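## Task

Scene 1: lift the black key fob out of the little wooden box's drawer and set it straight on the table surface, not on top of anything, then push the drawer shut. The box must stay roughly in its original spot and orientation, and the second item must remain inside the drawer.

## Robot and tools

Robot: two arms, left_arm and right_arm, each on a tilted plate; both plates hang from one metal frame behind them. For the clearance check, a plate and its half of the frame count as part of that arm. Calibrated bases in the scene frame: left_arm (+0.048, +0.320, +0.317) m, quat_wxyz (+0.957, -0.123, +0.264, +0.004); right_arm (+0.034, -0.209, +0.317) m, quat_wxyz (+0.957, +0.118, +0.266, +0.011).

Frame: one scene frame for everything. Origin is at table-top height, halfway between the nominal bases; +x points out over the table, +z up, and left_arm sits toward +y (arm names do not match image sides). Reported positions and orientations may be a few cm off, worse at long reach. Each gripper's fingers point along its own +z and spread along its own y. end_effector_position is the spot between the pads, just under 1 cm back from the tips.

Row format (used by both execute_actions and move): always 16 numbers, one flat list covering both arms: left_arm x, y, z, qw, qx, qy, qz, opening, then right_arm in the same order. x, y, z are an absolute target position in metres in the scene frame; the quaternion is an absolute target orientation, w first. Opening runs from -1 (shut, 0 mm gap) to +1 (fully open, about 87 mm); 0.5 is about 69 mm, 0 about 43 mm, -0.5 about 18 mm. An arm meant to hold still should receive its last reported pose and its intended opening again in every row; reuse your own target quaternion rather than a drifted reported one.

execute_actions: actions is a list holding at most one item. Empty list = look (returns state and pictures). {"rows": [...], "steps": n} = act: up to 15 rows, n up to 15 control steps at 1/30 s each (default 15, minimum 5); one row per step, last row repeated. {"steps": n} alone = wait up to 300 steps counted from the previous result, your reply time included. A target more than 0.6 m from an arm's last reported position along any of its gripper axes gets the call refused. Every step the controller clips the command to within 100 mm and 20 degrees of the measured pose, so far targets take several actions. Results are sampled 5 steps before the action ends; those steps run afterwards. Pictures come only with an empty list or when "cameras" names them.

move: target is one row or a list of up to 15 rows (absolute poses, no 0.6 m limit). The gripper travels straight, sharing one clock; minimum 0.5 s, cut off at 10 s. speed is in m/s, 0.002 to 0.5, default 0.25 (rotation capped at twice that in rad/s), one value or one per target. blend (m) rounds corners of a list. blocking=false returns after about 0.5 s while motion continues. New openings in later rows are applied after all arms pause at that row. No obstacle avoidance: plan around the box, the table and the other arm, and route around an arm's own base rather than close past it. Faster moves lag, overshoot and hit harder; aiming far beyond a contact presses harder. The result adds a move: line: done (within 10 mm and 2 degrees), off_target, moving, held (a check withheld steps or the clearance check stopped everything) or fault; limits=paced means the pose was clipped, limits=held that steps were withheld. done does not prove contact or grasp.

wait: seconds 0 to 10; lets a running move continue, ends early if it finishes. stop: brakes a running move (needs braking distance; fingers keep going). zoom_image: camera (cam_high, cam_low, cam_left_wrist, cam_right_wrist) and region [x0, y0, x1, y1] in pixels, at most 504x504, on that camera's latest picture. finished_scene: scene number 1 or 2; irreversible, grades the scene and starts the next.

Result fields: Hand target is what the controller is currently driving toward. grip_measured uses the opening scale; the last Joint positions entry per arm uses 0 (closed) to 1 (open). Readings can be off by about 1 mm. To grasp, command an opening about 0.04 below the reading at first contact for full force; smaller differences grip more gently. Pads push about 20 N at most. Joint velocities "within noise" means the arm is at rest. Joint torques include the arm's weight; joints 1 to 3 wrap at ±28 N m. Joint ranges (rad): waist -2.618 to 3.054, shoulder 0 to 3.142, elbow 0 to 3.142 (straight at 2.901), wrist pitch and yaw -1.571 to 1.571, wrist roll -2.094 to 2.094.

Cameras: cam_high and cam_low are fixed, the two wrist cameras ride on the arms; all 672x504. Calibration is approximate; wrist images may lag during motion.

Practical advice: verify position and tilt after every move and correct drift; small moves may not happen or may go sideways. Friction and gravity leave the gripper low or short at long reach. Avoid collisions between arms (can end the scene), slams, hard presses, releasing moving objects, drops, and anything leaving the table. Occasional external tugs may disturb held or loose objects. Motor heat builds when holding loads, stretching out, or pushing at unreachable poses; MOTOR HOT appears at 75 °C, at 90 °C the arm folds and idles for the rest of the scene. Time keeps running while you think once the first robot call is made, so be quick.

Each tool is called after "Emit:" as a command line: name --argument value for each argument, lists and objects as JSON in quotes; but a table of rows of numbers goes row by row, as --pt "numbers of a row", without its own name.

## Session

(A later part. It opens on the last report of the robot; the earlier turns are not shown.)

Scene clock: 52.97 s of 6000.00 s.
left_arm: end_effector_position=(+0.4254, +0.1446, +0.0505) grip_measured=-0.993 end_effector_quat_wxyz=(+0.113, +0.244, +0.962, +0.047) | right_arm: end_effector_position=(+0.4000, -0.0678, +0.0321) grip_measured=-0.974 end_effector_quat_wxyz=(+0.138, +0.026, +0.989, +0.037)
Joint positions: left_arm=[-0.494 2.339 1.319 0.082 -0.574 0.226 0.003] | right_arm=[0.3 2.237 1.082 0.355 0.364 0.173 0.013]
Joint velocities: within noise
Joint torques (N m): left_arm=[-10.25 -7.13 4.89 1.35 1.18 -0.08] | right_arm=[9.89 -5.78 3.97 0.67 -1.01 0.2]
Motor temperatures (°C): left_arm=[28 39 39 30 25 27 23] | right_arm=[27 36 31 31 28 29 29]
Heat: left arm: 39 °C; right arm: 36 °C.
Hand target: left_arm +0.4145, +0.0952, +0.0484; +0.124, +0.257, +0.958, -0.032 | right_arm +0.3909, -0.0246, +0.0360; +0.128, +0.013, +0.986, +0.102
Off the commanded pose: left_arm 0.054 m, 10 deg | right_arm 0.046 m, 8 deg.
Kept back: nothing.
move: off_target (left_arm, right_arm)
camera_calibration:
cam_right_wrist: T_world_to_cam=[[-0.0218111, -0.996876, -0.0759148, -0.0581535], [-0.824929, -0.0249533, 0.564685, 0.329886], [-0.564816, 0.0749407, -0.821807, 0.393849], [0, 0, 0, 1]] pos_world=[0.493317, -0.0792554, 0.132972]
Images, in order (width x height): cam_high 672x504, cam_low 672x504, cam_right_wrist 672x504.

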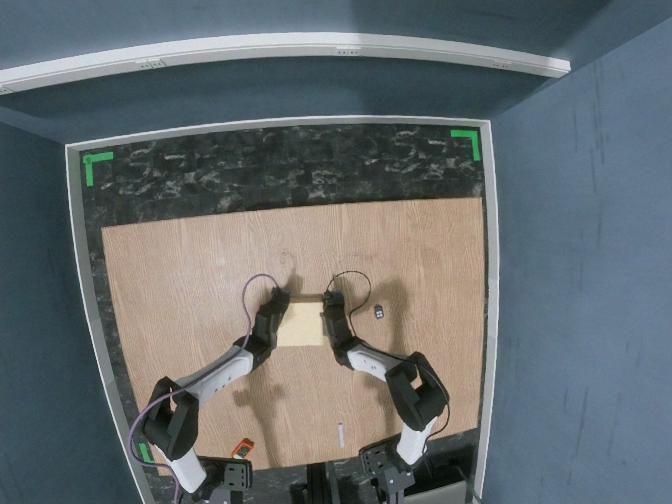

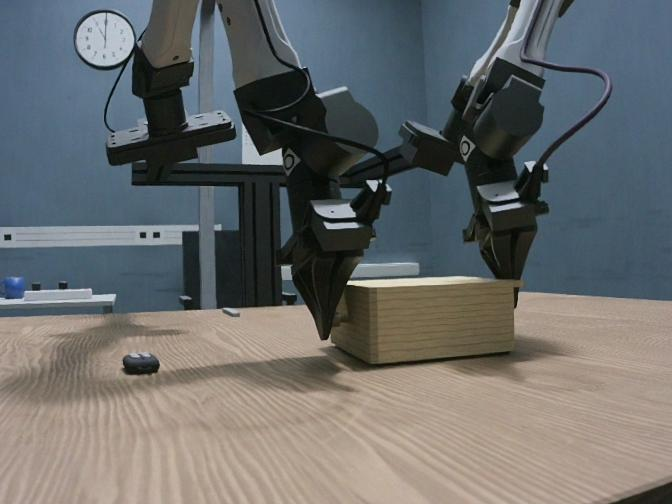

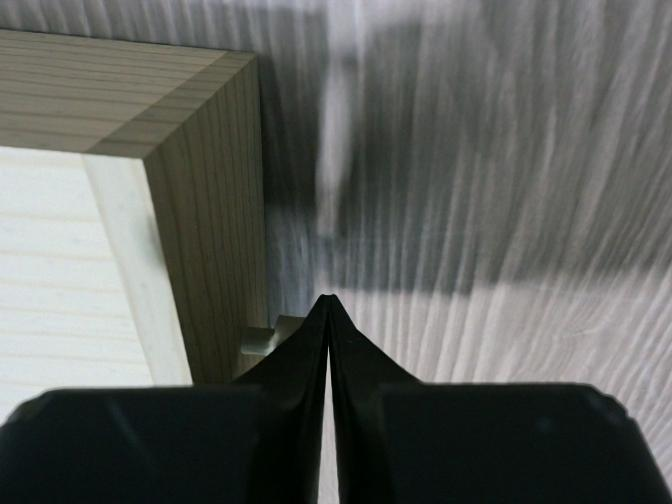

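Emit:
move --target '[0.417,0.092,0.043,0.1261,0.2566,0.9576,-0.0338,-1.0,0.396,-0.103,0.036,0.1298,0.0136,0.9860,0.1036,-1.0]' --speed 0.12 --cameras '["cam_high","cam_low","cam_right_wrist"]'

Scene clock: 54.40 s of 6000.00 s.
left_arm: end_effector_position=(+0.4273, +0.1266, +0.0521) grip_measured=-0.993 end_effector_quat_wxyz=(+0.124, +0.248, +0.961, +0.026) | right_arm: end_effector_position=(+0.3799, -0.1002, +0.0252) grip_measured=-0.974 end_effector_quat_wxyz=(+0.107, +0.012, +0.989, +0.098)
Joint positions: left_arm=[-0.516 2.349 1.334 0.095 -0.545 0.222 0.003] | right_arm=[0.163 2.193 0.993 0.373 0.139 0.073 0.013]
Joint velocities: within noise
Joint torques (N m): left_arm=[-8.23 -7.28 4.51 1.27 0.95 -0.03] | right_arm=[3.43 -10.91 1.13 0.74 -0.2 -0.28]
Motor temperatures (°C): left_arm=[28 39 39 30 25 27 23] | right_arm=[27 37 31 31 28 29 29]
Heat: left arm: 39 °C; right arm: 37 °C.
Hand target: left_arm +0.4157, +0.0939, +0.0460; +0.125, +0.257, +0.958, -0.032 | right_arm +0.3959, -0.1029, +0.0358; +0.130, +0.013, +0.986, +0.103
Off the commanded pose: left_arm 0.037 m, 7 deg | right_arm 0.020 m, 3 deg.
Kept back: nothing.
move: off_target (left_arm, right_arm)
camera_calibration:
cam_right_wrist: T_world_to_cam=[[0.0178614, -0.981004, -0.193161, -0.101945], [-0.788197, -0.132679, 0.600951, 0.290699], [-0.615164, 0.141515, -0.775594, 0.403892], [0, 0, 0, 1]] pos_world=[0.479408, -0.118596, 0.118869]
Images, in order (width x height): cam_high 672x504, cam_low 672x504, cam_right_wrist 672x504.

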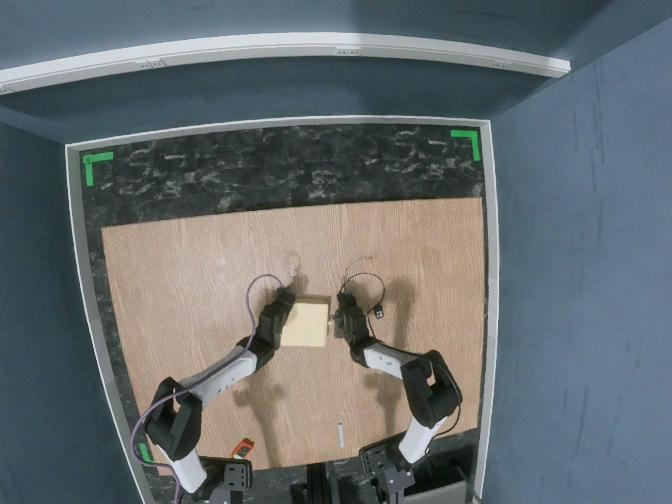

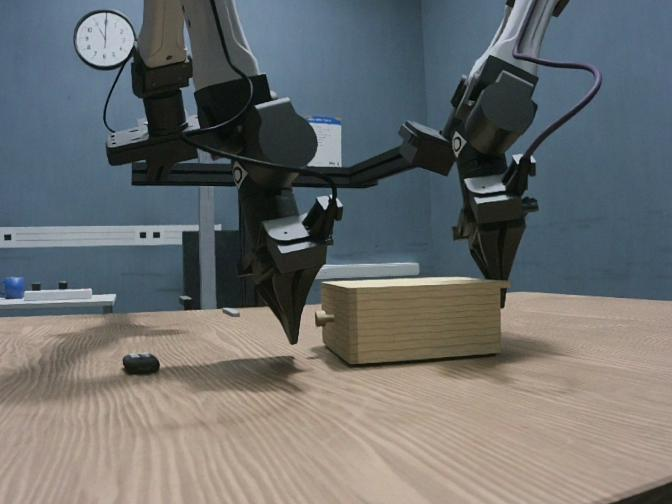

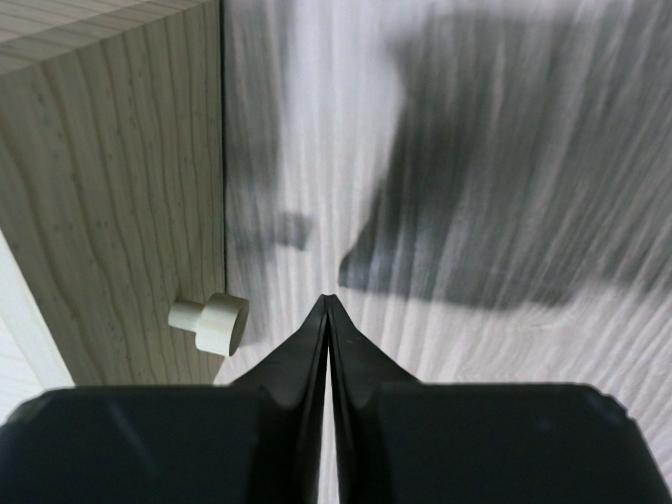

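Emit:
zoom_image --camera "cam_high" --region '[260, 270, 380, 360]'

Emit:
zoom_image --camera "cam_low" --region '[200, 250, 540, 400]'

Scaled by 4.200 from the camera's 672x504 image, which has a finer 960x720 frame.

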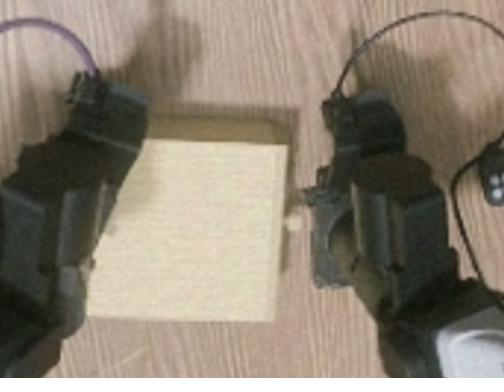

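Scaled by 1.482 from the camera's 672x504 image, which has a finer 960x720 frame.

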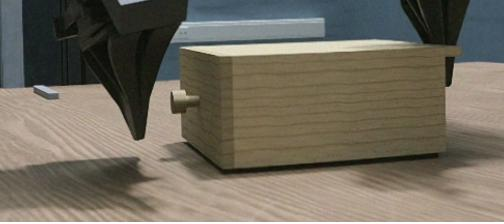

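Emit:
move --pt "0.420 0.168 0.050 0.1261 0.2566 0.9576 -0.0338 -1.0 0.390 -0.150 0.060 0.1298 0.0136 0.9860 0.1036 -1.0" --pt "0.358 0.170 0.048 0.1261 0.2566 0.9576 -0.0338 -1.0 0.390 -0.190 0.120 0.1298 0.0136 0.9860 0.1036 -1.0" --pt "0.356 0.103 0.046 0.1261 0.2566 0.9576 -0.0338 -1.0 0.390 -0.190 0.125 0.1298 0.0136 0.9860 0.1036 -1.0" --speed '[0.25,0.25,0.12]' --blend '[0.015,0.015,0]' --cameras '["cam_high","cam_low","cam_left_wrist"]'

Emit:
zoom_image --camera "cam_high" --region '[260, 270, 380, 360]'

Scene clock: 57.40 s of 6000.00 s.
left_arm: end_effector_position=(+0.3650, +0.1372, +0.0501) grip_measured=-0.993 end_effector_quat_wxyz=(+0.123, +0.248, +0.961, +0.021) | right_arm: end_effector_position=(+0.3845, -0.1867, +0.1147) grip_measured=-0.974 end_effector_quat_wxyz=(+0.118, +0.016, +0.988, +0.101)
Joint positions: left_arm=[-0.547 2.308 1.063 0.309 -0.554 0.193 0.003] | right_arm=[-0.015 1.742 0.815 0.132 0.01 -0.052 0.013]
Joint velocities: within noise
Joint torques (N m): left_arm=[-8.69 -6.53 3.55 1.17 0.82 -0.06] | right_arm=[1.78 -10.45 2.5 0.56 -0.26 -0.26]
Motor temperatures (°C): left_arm=[28 40 39 31 25 27 23] | right_arm=[27 37 31 31 28 29 29]
Heat: left arm: 40 °C; right arm: 37 °C.
Hand target: left_arm +0.3550, +0.1047, +0.0486; +0.125, +0.257, +0.958, -0.033 | right_arm +0.3900, -0.1898, +0.1245; +0.130, +0.014, +0.986, +0.103
Off the commanded pose: left_arm 0.036 m, 6 deg | right_arm 0.012 m, 1 deg.
Kept back: nothing.
move: off_target (left_arm, right_arm)
camera_calibration:
cam_left_wrist: T_world_to_cam=[[-0.471394, -0.874461, -0.114482, 0.295762], [-0.748182, 0.3278, 0.576863, 0.223891], [-0.466917, 0.357583, -0.808779, 0.302753], [0, 0, 0, 1]] pos_world=[0.448292, 0.0769815, 0.149565]
Images, in order (width x height): cam_high 672x504, cam_low 672x504, cam_left_wrist 672x504.

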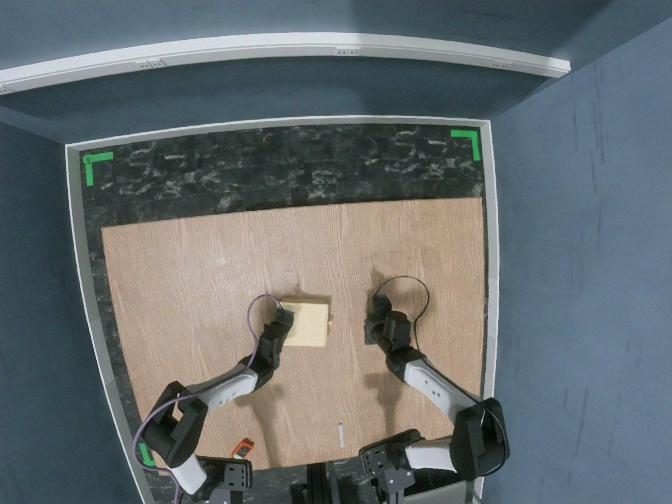

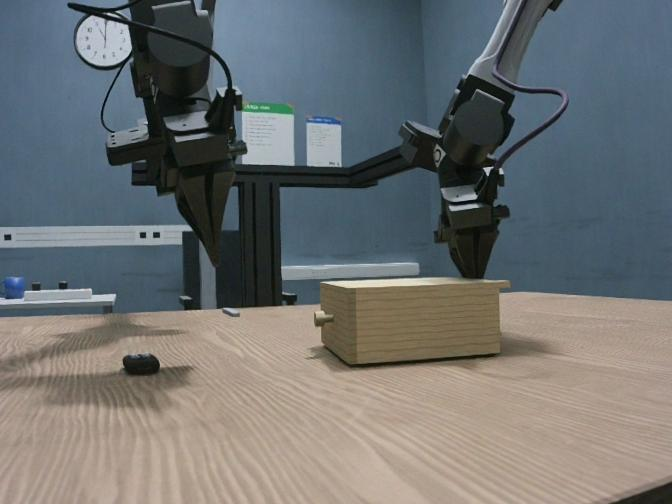

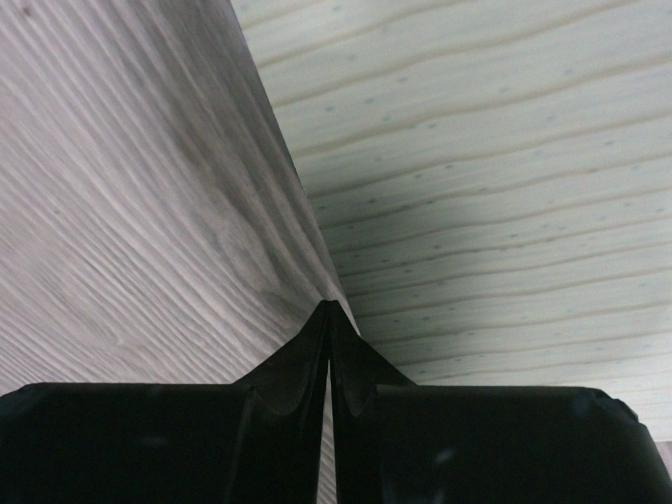

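Scaled by 4.200 from the camera's 672x504 image, which has a finer 960x720 frame.

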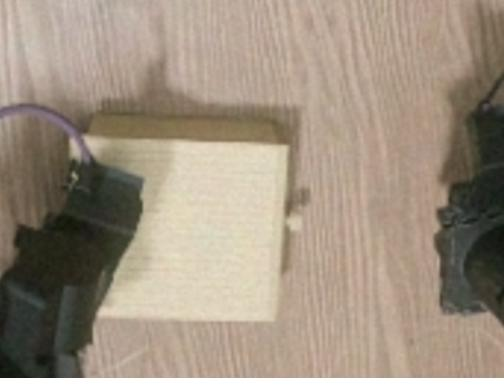

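Emit:
move --target '[0.354,0.080,0.046,0.1261,0.2566,0.9576,-0.0338,-1.0,0.390,-0.190,0.125,0.1298,0.0136,0.9860,0.1036,-1.0]' --speed 0.1 --cameras '["cam_high","cam_low","cam_left_wrist"]'

Emit:
zoom_image --camera "cam_high" --region '[260, 270, 380, 360]'

Scene clock: 58.43 s of 6000.00 s.
left_arm: end_effector_position=(+0.3612, +0.1163, +0.0514) grip_measured=-0.993 end_effector_quat_wxyz=(+0.119, +0.254, +0.960, +0.025) | right_arm: end_effector_position=(+0.3843, -0.1867, +0.1147) grip_measured=-0.974 end_effector_quat_wxyz=(+0.117, +0.015, +0.988, +0.101)
Joint positions: left_arm=[-0.598 2.349 1.126 0.25 -0.589 0.15 0.003] | right_arm=[-0.015 1.742 0.815 0.131 0.01 -0.052 0.013]
Joint velocities: within noise
Joint torques (N m): left_arm=[-8.72 -6.58 4.23 1.32 0.85 -0.07] | right_arm=[1.85 -10.48 2.47 0.53 -0.2 -0.28]
Motor temperatures (°C): left_arm=[28 40 39 31 25 27 23] | right_arm=[27 37 31 31 28 29 29]
Heat: left arm: 40 °C; right arm: 37 °C.
Hand target: left_arm +0.3530, +0.0819, +0.0492; +0.125, +0.257, +0.958, -0.033 | right_arm +0.3899, -0.1898, +0.1245; +0.130, +0.014, +0.986, +0.103
Off the commanded pose: left_arm 0.037 m, 7 deg | right_arm 0.012 m, 1 deg.
Kept back: nothing.
move: off_target (left_arm, right_arm)
camera_calibration:
cam_left_wrist: T_world_to_cam=[[-0.480095, -0.868841, -0.12093, 0.278716], [-0.741828, 0.328544, 0.584594, 0.224314], [-0.468188, 0.37037, -0.802263, 0.308104], [0, 0, 0, 1]] pos_world=[0.444463, 0.0543503, 0.149753]
Images, in order (width x height): cam_high 672x504, cam_low 672x504, cam_left_wrist 672x504.

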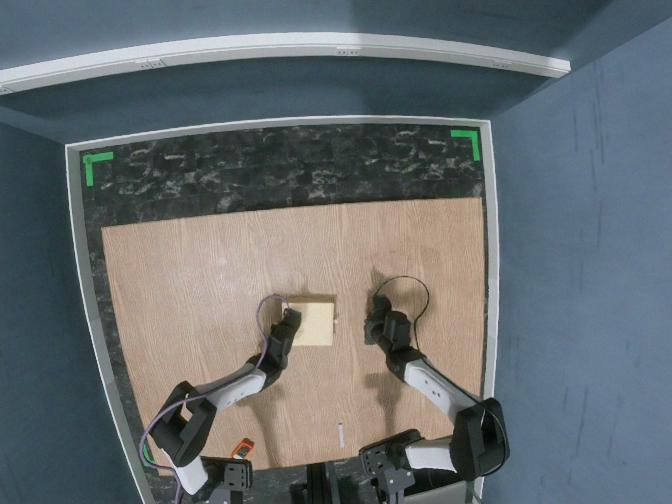

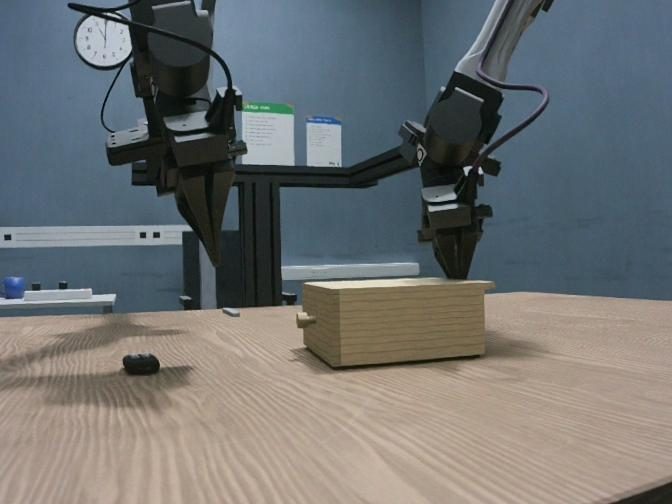

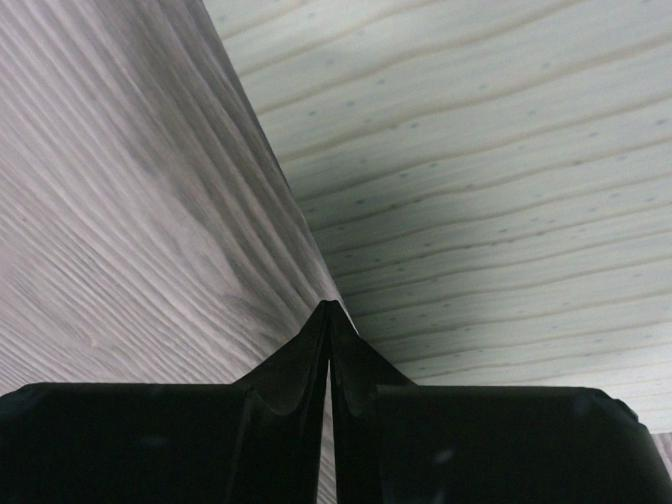

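Scaled by 4.200 from the camera's 672x504 image, which has a finer 960x720 frame.

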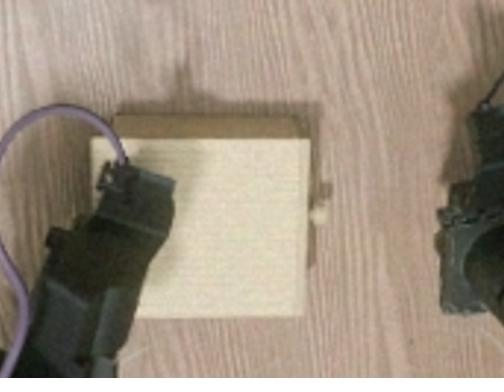

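Emit:
zoom_image --camera "cam_low" --region '[280, 260, 520, 390]'

Emit:
move --pt "0.358 0.150 0.055 0.1261 0.2566 0.9576 -0.0338 -1.0 0.390 -0.190 0.125 0.1298 0.0136 0.9860 0.1036 -1.0" --pt "0.345 0.185 0.110 0.1261 0.2566 0.9576 -0.0338 -1.0 0.390 -0.190 0.125 0.1298 0.0136 0.9860 0.1036 -1.0" --speed 0.2 --blend '[0.02,0]' --cameras '["cam_high","cam_low","cam_right_wrist"]'

Emit:
zoom_image --camera "cam_high" --region '[260, 270, 400, 360]'

Scaled by 2.100 from the camera's 672x504 image, which has a finer 960x720 frame.

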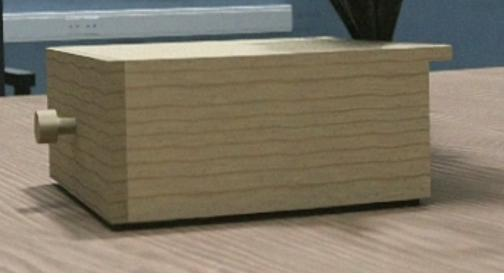

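Scene clock: 60.07 s of 6000.00 s.
left_arm: end_effector_position=(+0.3462, +0.1828, +0.1084) grip_measured=-0.993 end_effector_quat_wxyz=(+0.130, +0.254, +0.958, -0.028) | right_arm: end_effector_position=(+0.3842, -0.1867, +0.1147) grip_measured=-0.974 end_effector_quat_wxyz=(+0.117, +0.015, +0.988, +0.101)
Joint positions: left_arm=[-0.494 1.964 0.756 0.313 -0.423 0.249 0.003] | right_arm=[-0.015 1.742 0.815 0.131 0.009 -0.053 0.013]
Joint velocities: within noise
Joint torques (N m): left_arm=[-3.44 -8.79 1.73 0.95 0.23 0.22] | right_arm=[1.8 -10.37 2.39 0.54 -0.22 -0.28]
Motor temperatures (°C): left_arm=[28 41 39 31 25 27 23] | right_arm=[27 37 31 31 28 29 29]
Heat: left arm: 41 °C; right arm: 37 °C.
Hand target: left_arm +0.3449, +0.1850, +0.1099; +0.126, +0.257, +0.958, -0.034 | right_arm +0.3899, -0.1898, +0.1245; +0.130, +0.013, +0.986, +0.104
Off the commanded pose: left_arm 0.003 m, 1 deg | right_arm 0.012 m, 1 deg.
Kept back: nothing.
move: off_target (right_arm)
camera_calibration:
cam_right_wrist: T_world_to_cam=[[0.0141329, -0.979539, -0.200757, -0.167004], [-0.80102, -0.131263, 0.58407, 0.235963], [-0.598471, 0.152556, -0.786485, 0.485121], [0, 0, 0, 1]] pos_world=[0.481702, -0.206622, 0.210194]
Images, in order (width x height): cam_high 672x504, cam_low 672x504, cam_right_wrist 672x504.

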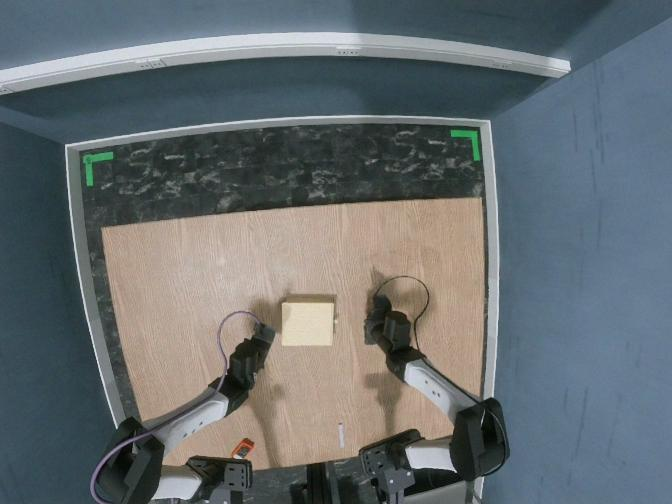

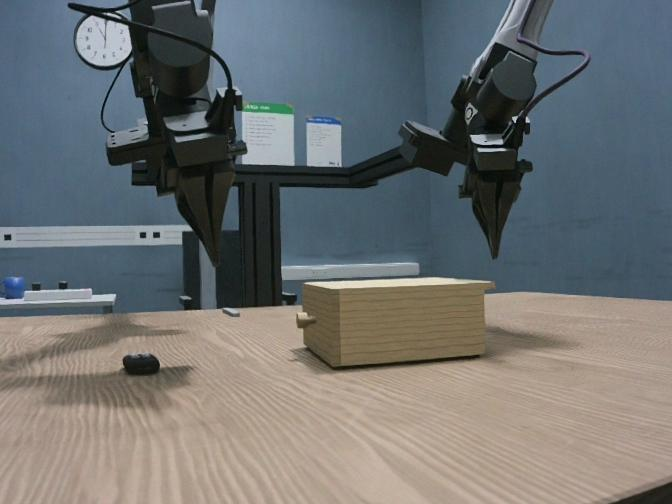

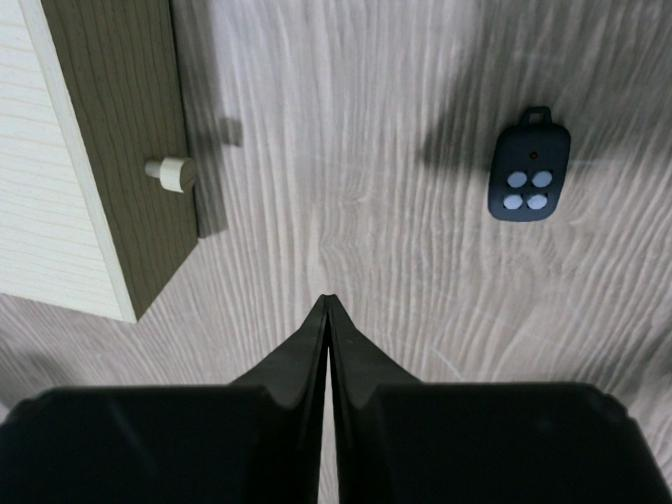

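Scaled by 3.600 from the camera's 672x504 image, which has a finer 960x720 frame.

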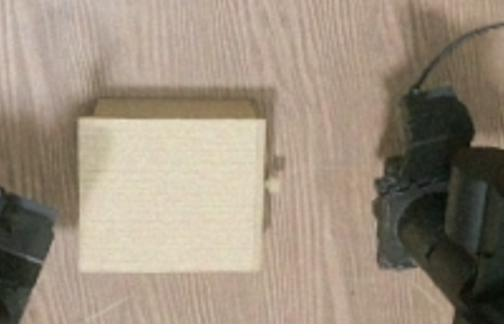

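Emit:
finished_scene --scene 1

The scene is finished: the task was done.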